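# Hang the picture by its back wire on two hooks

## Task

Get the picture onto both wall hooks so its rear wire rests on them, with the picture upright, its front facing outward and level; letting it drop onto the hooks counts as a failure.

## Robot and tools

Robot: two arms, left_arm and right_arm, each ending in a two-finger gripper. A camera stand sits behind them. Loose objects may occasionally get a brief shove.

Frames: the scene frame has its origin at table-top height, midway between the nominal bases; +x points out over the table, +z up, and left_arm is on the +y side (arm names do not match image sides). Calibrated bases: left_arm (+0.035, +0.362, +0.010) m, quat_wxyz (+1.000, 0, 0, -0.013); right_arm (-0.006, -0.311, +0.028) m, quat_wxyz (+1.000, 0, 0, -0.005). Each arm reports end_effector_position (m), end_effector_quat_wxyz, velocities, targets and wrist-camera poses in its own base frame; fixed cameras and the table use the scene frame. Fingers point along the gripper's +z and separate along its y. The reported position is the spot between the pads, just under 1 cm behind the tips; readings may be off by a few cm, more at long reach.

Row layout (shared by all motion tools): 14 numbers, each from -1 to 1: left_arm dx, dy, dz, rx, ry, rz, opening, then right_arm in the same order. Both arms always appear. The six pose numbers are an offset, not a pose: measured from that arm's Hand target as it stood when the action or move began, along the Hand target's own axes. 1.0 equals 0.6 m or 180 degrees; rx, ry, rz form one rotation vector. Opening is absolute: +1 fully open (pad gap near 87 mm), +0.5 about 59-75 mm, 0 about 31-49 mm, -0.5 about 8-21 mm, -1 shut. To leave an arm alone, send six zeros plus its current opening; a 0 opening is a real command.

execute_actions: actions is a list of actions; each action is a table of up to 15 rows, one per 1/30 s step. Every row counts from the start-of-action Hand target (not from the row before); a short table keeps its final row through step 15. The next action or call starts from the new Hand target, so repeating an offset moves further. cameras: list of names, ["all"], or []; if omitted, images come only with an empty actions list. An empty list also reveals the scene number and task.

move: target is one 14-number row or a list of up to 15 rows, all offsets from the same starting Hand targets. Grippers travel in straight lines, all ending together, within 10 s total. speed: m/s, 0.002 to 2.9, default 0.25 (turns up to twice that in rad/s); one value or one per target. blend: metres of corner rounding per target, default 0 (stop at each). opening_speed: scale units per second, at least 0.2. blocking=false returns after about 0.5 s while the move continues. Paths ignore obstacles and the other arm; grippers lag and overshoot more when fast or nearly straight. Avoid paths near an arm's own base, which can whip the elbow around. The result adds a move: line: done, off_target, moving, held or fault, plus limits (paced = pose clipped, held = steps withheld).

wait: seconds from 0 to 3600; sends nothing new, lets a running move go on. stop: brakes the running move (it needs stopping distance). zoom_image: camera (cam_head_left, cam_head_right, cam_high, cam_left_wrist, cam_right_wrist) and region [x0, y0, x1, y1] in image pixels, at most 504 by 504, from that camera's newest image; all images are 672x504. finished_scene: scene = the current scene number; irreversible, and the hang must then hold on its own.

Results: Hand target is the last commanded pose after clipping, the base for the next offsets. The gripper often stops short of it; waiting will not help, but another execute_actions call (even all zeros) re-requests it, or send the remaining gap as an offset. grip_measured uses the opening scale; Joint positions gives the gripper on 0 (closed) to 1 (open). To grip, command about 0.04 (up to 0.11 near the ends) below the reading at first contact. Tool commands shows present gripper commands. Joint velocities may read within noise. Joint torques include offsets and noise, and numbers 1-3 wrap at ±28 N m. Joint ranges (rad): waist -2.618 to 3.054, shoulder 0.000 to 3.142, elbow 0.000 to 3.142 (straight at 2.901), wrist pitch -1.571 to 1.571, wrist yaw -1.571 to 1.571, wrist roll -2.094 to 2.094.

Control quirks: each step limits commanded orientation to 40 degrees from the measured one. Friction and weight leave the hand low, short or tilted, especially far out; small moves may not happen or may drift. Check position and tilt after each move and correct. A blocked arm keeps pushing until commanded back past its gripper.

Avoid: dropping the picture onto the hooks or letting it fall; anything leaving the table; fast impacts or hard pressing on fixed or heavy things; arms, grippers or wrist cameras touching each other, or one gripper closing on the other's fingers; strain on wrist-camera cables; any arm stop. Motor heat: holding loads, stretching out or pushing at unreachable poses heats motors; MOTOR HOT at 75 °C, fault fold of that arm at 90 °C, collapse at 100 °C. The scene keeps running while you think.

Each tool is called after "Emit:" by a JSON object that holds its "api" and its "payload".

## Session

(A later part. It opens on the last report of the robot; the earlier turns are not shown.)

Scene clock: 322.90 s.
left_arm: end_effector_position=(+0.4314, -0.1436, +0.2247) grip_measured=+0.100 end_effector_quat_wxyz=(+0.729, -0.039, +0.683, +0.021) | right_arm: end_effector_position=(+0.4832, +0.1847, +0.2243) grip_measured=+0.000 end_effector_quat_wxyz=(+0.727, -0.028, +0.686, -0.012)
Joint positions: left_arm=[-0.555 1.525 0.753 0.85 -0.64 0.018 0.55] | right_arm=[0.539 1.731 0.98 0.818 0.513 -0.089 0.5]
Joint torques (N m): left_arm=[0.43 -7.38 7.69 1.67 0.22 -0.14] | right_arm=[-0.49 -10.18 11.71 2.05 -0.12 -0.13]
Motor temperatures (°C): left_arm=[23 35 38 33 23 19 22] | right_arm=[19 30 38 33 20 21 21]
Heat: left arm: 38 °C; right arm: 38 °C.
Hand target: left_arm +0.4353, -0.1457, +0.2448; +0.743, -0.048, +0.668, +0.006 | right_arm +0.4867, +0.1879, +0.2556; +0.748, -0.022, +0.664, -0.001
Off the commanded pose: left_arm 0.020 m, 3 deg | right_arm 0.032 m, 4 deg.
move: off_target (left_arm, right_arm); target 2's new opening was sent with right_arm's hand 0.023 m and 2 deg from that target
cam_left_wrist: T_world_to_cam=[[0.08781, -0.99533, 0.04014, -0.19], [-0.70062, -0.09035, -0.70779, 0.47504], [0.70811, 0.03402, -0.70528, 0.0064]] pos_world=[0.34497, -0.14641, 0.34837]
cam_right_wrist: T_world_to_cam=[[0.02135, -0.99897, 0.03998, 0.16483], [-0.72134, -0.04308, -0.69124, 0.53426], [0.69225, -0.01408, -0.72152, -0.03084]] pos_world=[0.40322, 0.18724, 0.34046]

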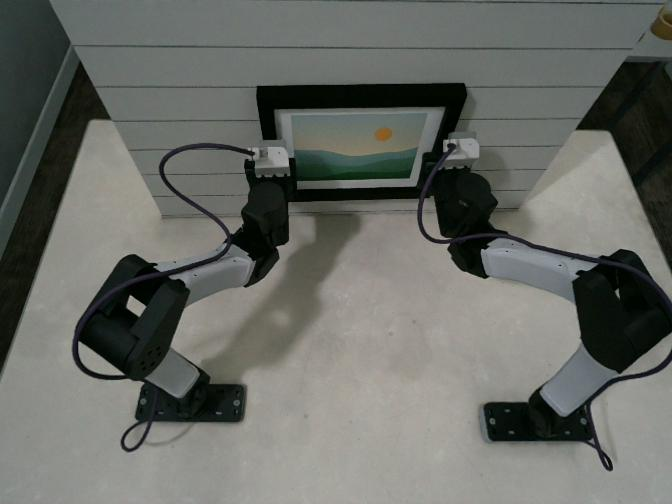

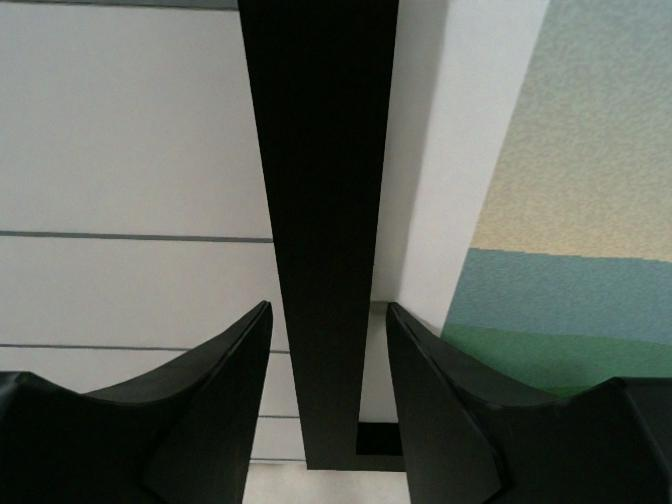

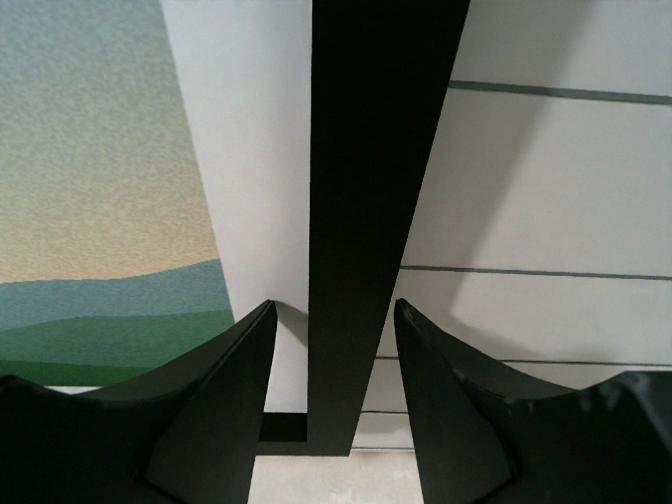

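Emit:
{"api": "move", "payload": {"target": [[0,0.002,-0.004,0,0,0,0.1,0,-0.011,-0.004,0,0,0,0.0],[0,0.002,-0.004,0,0,0,0.4,0,-0.011,-0.004,0,0,0,0.35]], "speed": 0.05, "opening_speed": 0.5, "cameras": ["cam_head_left","cam_left_wrist","cam_right_wrist"]}}

Emit:
{"api": "zoom_image", "payload": {"camera": "cam_head_left", "region": [230, 40, 490, 220]}}

Scene clock: 329.60 s.
left_arm: end_effector_position=(+0.4313, -0.1436, +0.2238) grip_measured=+0.400 end_effector_quat_wxyz=(+0.728, -0.038, +0.685, +0.022) | right_arm: end_effector_position=(+0.4845, +0.1834, +0.2244) grip_measured=+0.350 end_effector_quat_wxyz=(+0.727, -0.030, +0.685, -0.010)
Joint positions: left_arm=[-0.555 1.525 0.753 0.846 -0.64 0.018 0.7] | right_arm=[0.532 1.731 0.98 0.818 0.501 -0.089 0.675]
Joint torques (N m): left_arm=[0.35 -8.12 6.95 1.72 0.21 -0.14] | right_arm=[-1.06 -11.6 9.8 2.08 -0.13 -0.12]
Heat: left arm: 38 °C; right arm: 38 °C.
Hand target: left_arm +0.4329, -0.1446, +0.2444; +0.743, -0.048, +0.668, +0.006 | right_arm +0.4845, +0.1812, +0.2555; +0.748, -0.022, +0.664, -0.001
Off the commanded pose: left_arm 0.021 m, 3 deg | right_arm 0.031 m, 4 deg.
move: off_target (left_arm, right_arm); target 2's new opening was sent with right_arm's hand 0.031 m and 4 deg from that target
cam_left_wrist: T_world_to_cam=[[0.08799, -0.99541, 0.03765, -0.18942], [-0.7031, -0.08884, -0.70552, 0.47511], [0.70563, 0.03561, -0.70768, 0.0077]] pos_world=[0.34529, -0.14662, 0.34778]
cam_right_wrist: T_world_to_cam=[[0.02622, -0.99883, 0.04071, 0.16087], [-0.72081, -0.0471, -0.69153, 0.53569], [0.69264, -0.01121, -0.7212, -0.03249]] pos_world=[0.40442, 0.18555, 0.34046]

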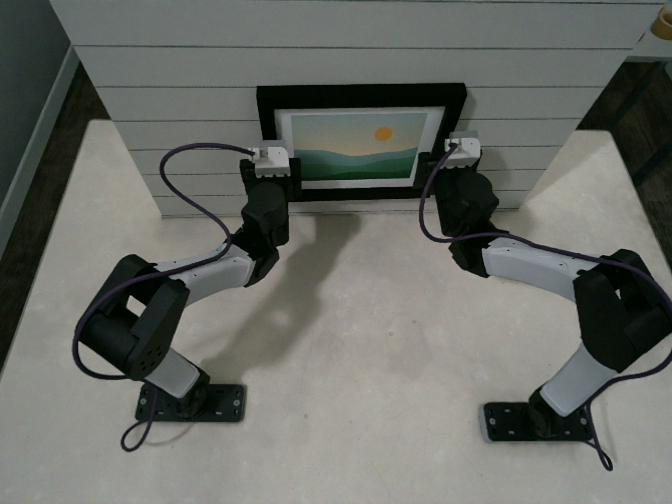

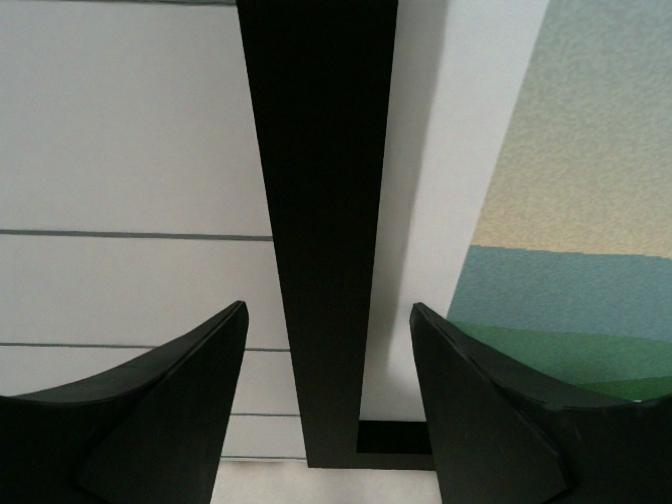

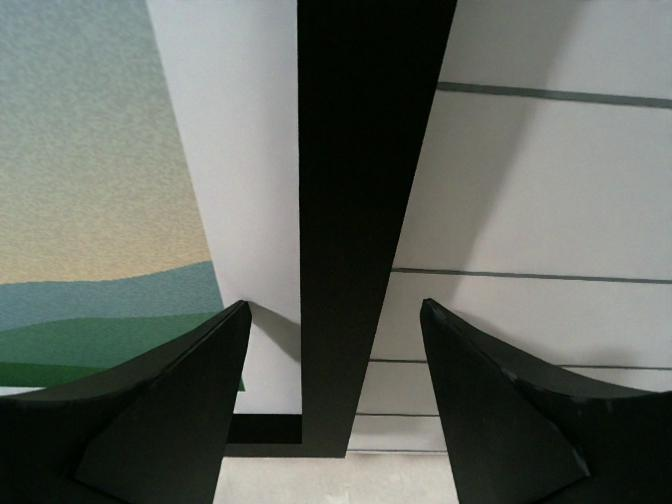

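Scaled by 1.938 from the camera's image (finer frame: 960x720).

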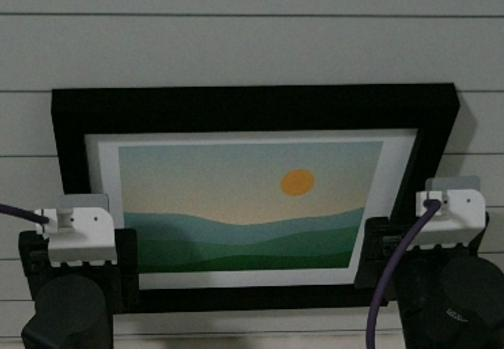

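Emit:
{"api": "move", "payload": {"target": [0,0,-0.13,0,0,0,0.4,0,0,-0.13,0,0,0,0.35], "speed": 0.08, "cameras": ["cam_head_left","cam_head_right"]}}

Emit:
{"api": "zoom_image", "payload": {"camera": "cam_head_left", "region": [230, 40, 490, 220]}}

Emit:
{"api": "zoom_image", "payload": {"camera": "cam_head_right", "region": [230, 40, 490, 220]}}

Scene clock: 342.20 s.
left_arm: end_effector_position=(+0.3596, -0.1553, +0.2253) grip_measured=+0.400 end_effector_quat_wxyz=(+0.733, -0.032, +0.680, +0.009) | right_arm: end_effector_position=(+0.4129, +0.1814, +0.2300) grip_measured=+0.350 end_effector_quat_wxyz=(+0.733, -0.030, +0.680, -0.007)
Joint positions: left_arm=[-0.735 1.305 0.56 0.85 -0.792 0.039 0.7] | right_arm=[0.647 1.501 0.742 0.849 0.611 -0.107 0.675]
Joint torques (N m): left_arm=[-0.44 -6.46 4.97 1.78 -0.09 -0.04] | right_arm=[0.1 -9.18 6.35 2.32 0.03 -0.13]
Heat: left arm: 39 °C; right arm: 38 °C.
Hand target: left_arm +0.3556, -0.1507, +0.2365; +0.743, -0.048, +0.668, +0.005 | right_arm +0.4070, +0.1789, +0.2464; +0.748, -0.022, +0.664, -0.001
Off the commanded pose: left_arm 0.013 m, 3 deg | right_arm 0.017 m, 3 deg.
move: off_target (left_arm, right_arm)

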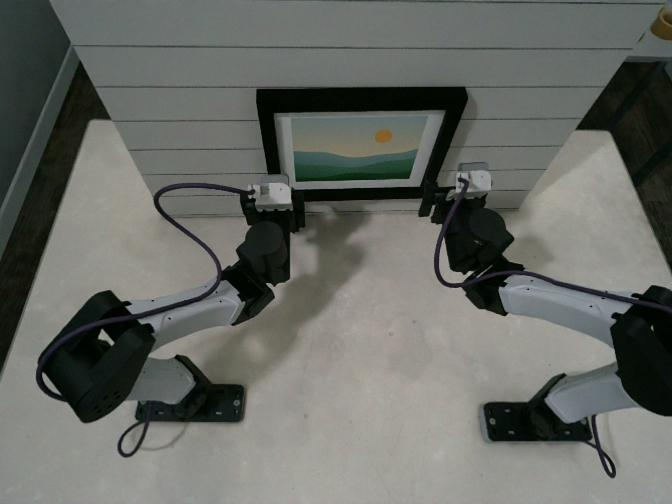

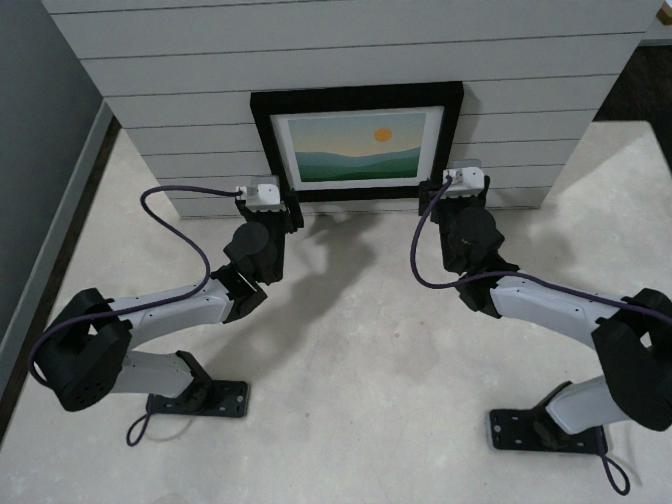

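Scaled by 1.938 from the camera's image (finer frame: 960x720).

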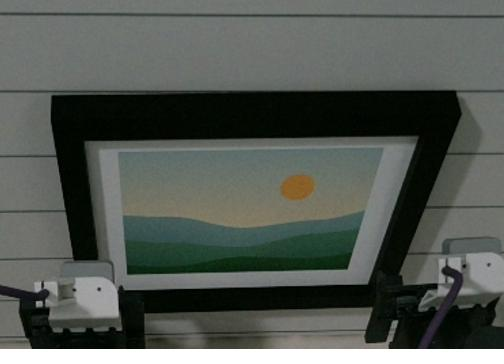

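Scaled by 1.938 from the camera's image (finer frame: 960x720).

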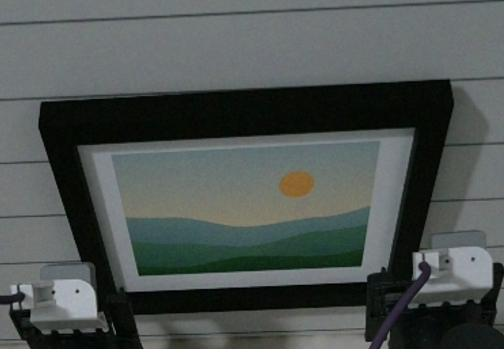

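Emit:
{"api": "finished_scene", "payload": {"scene": 2}}

The scene is finished: the task was done.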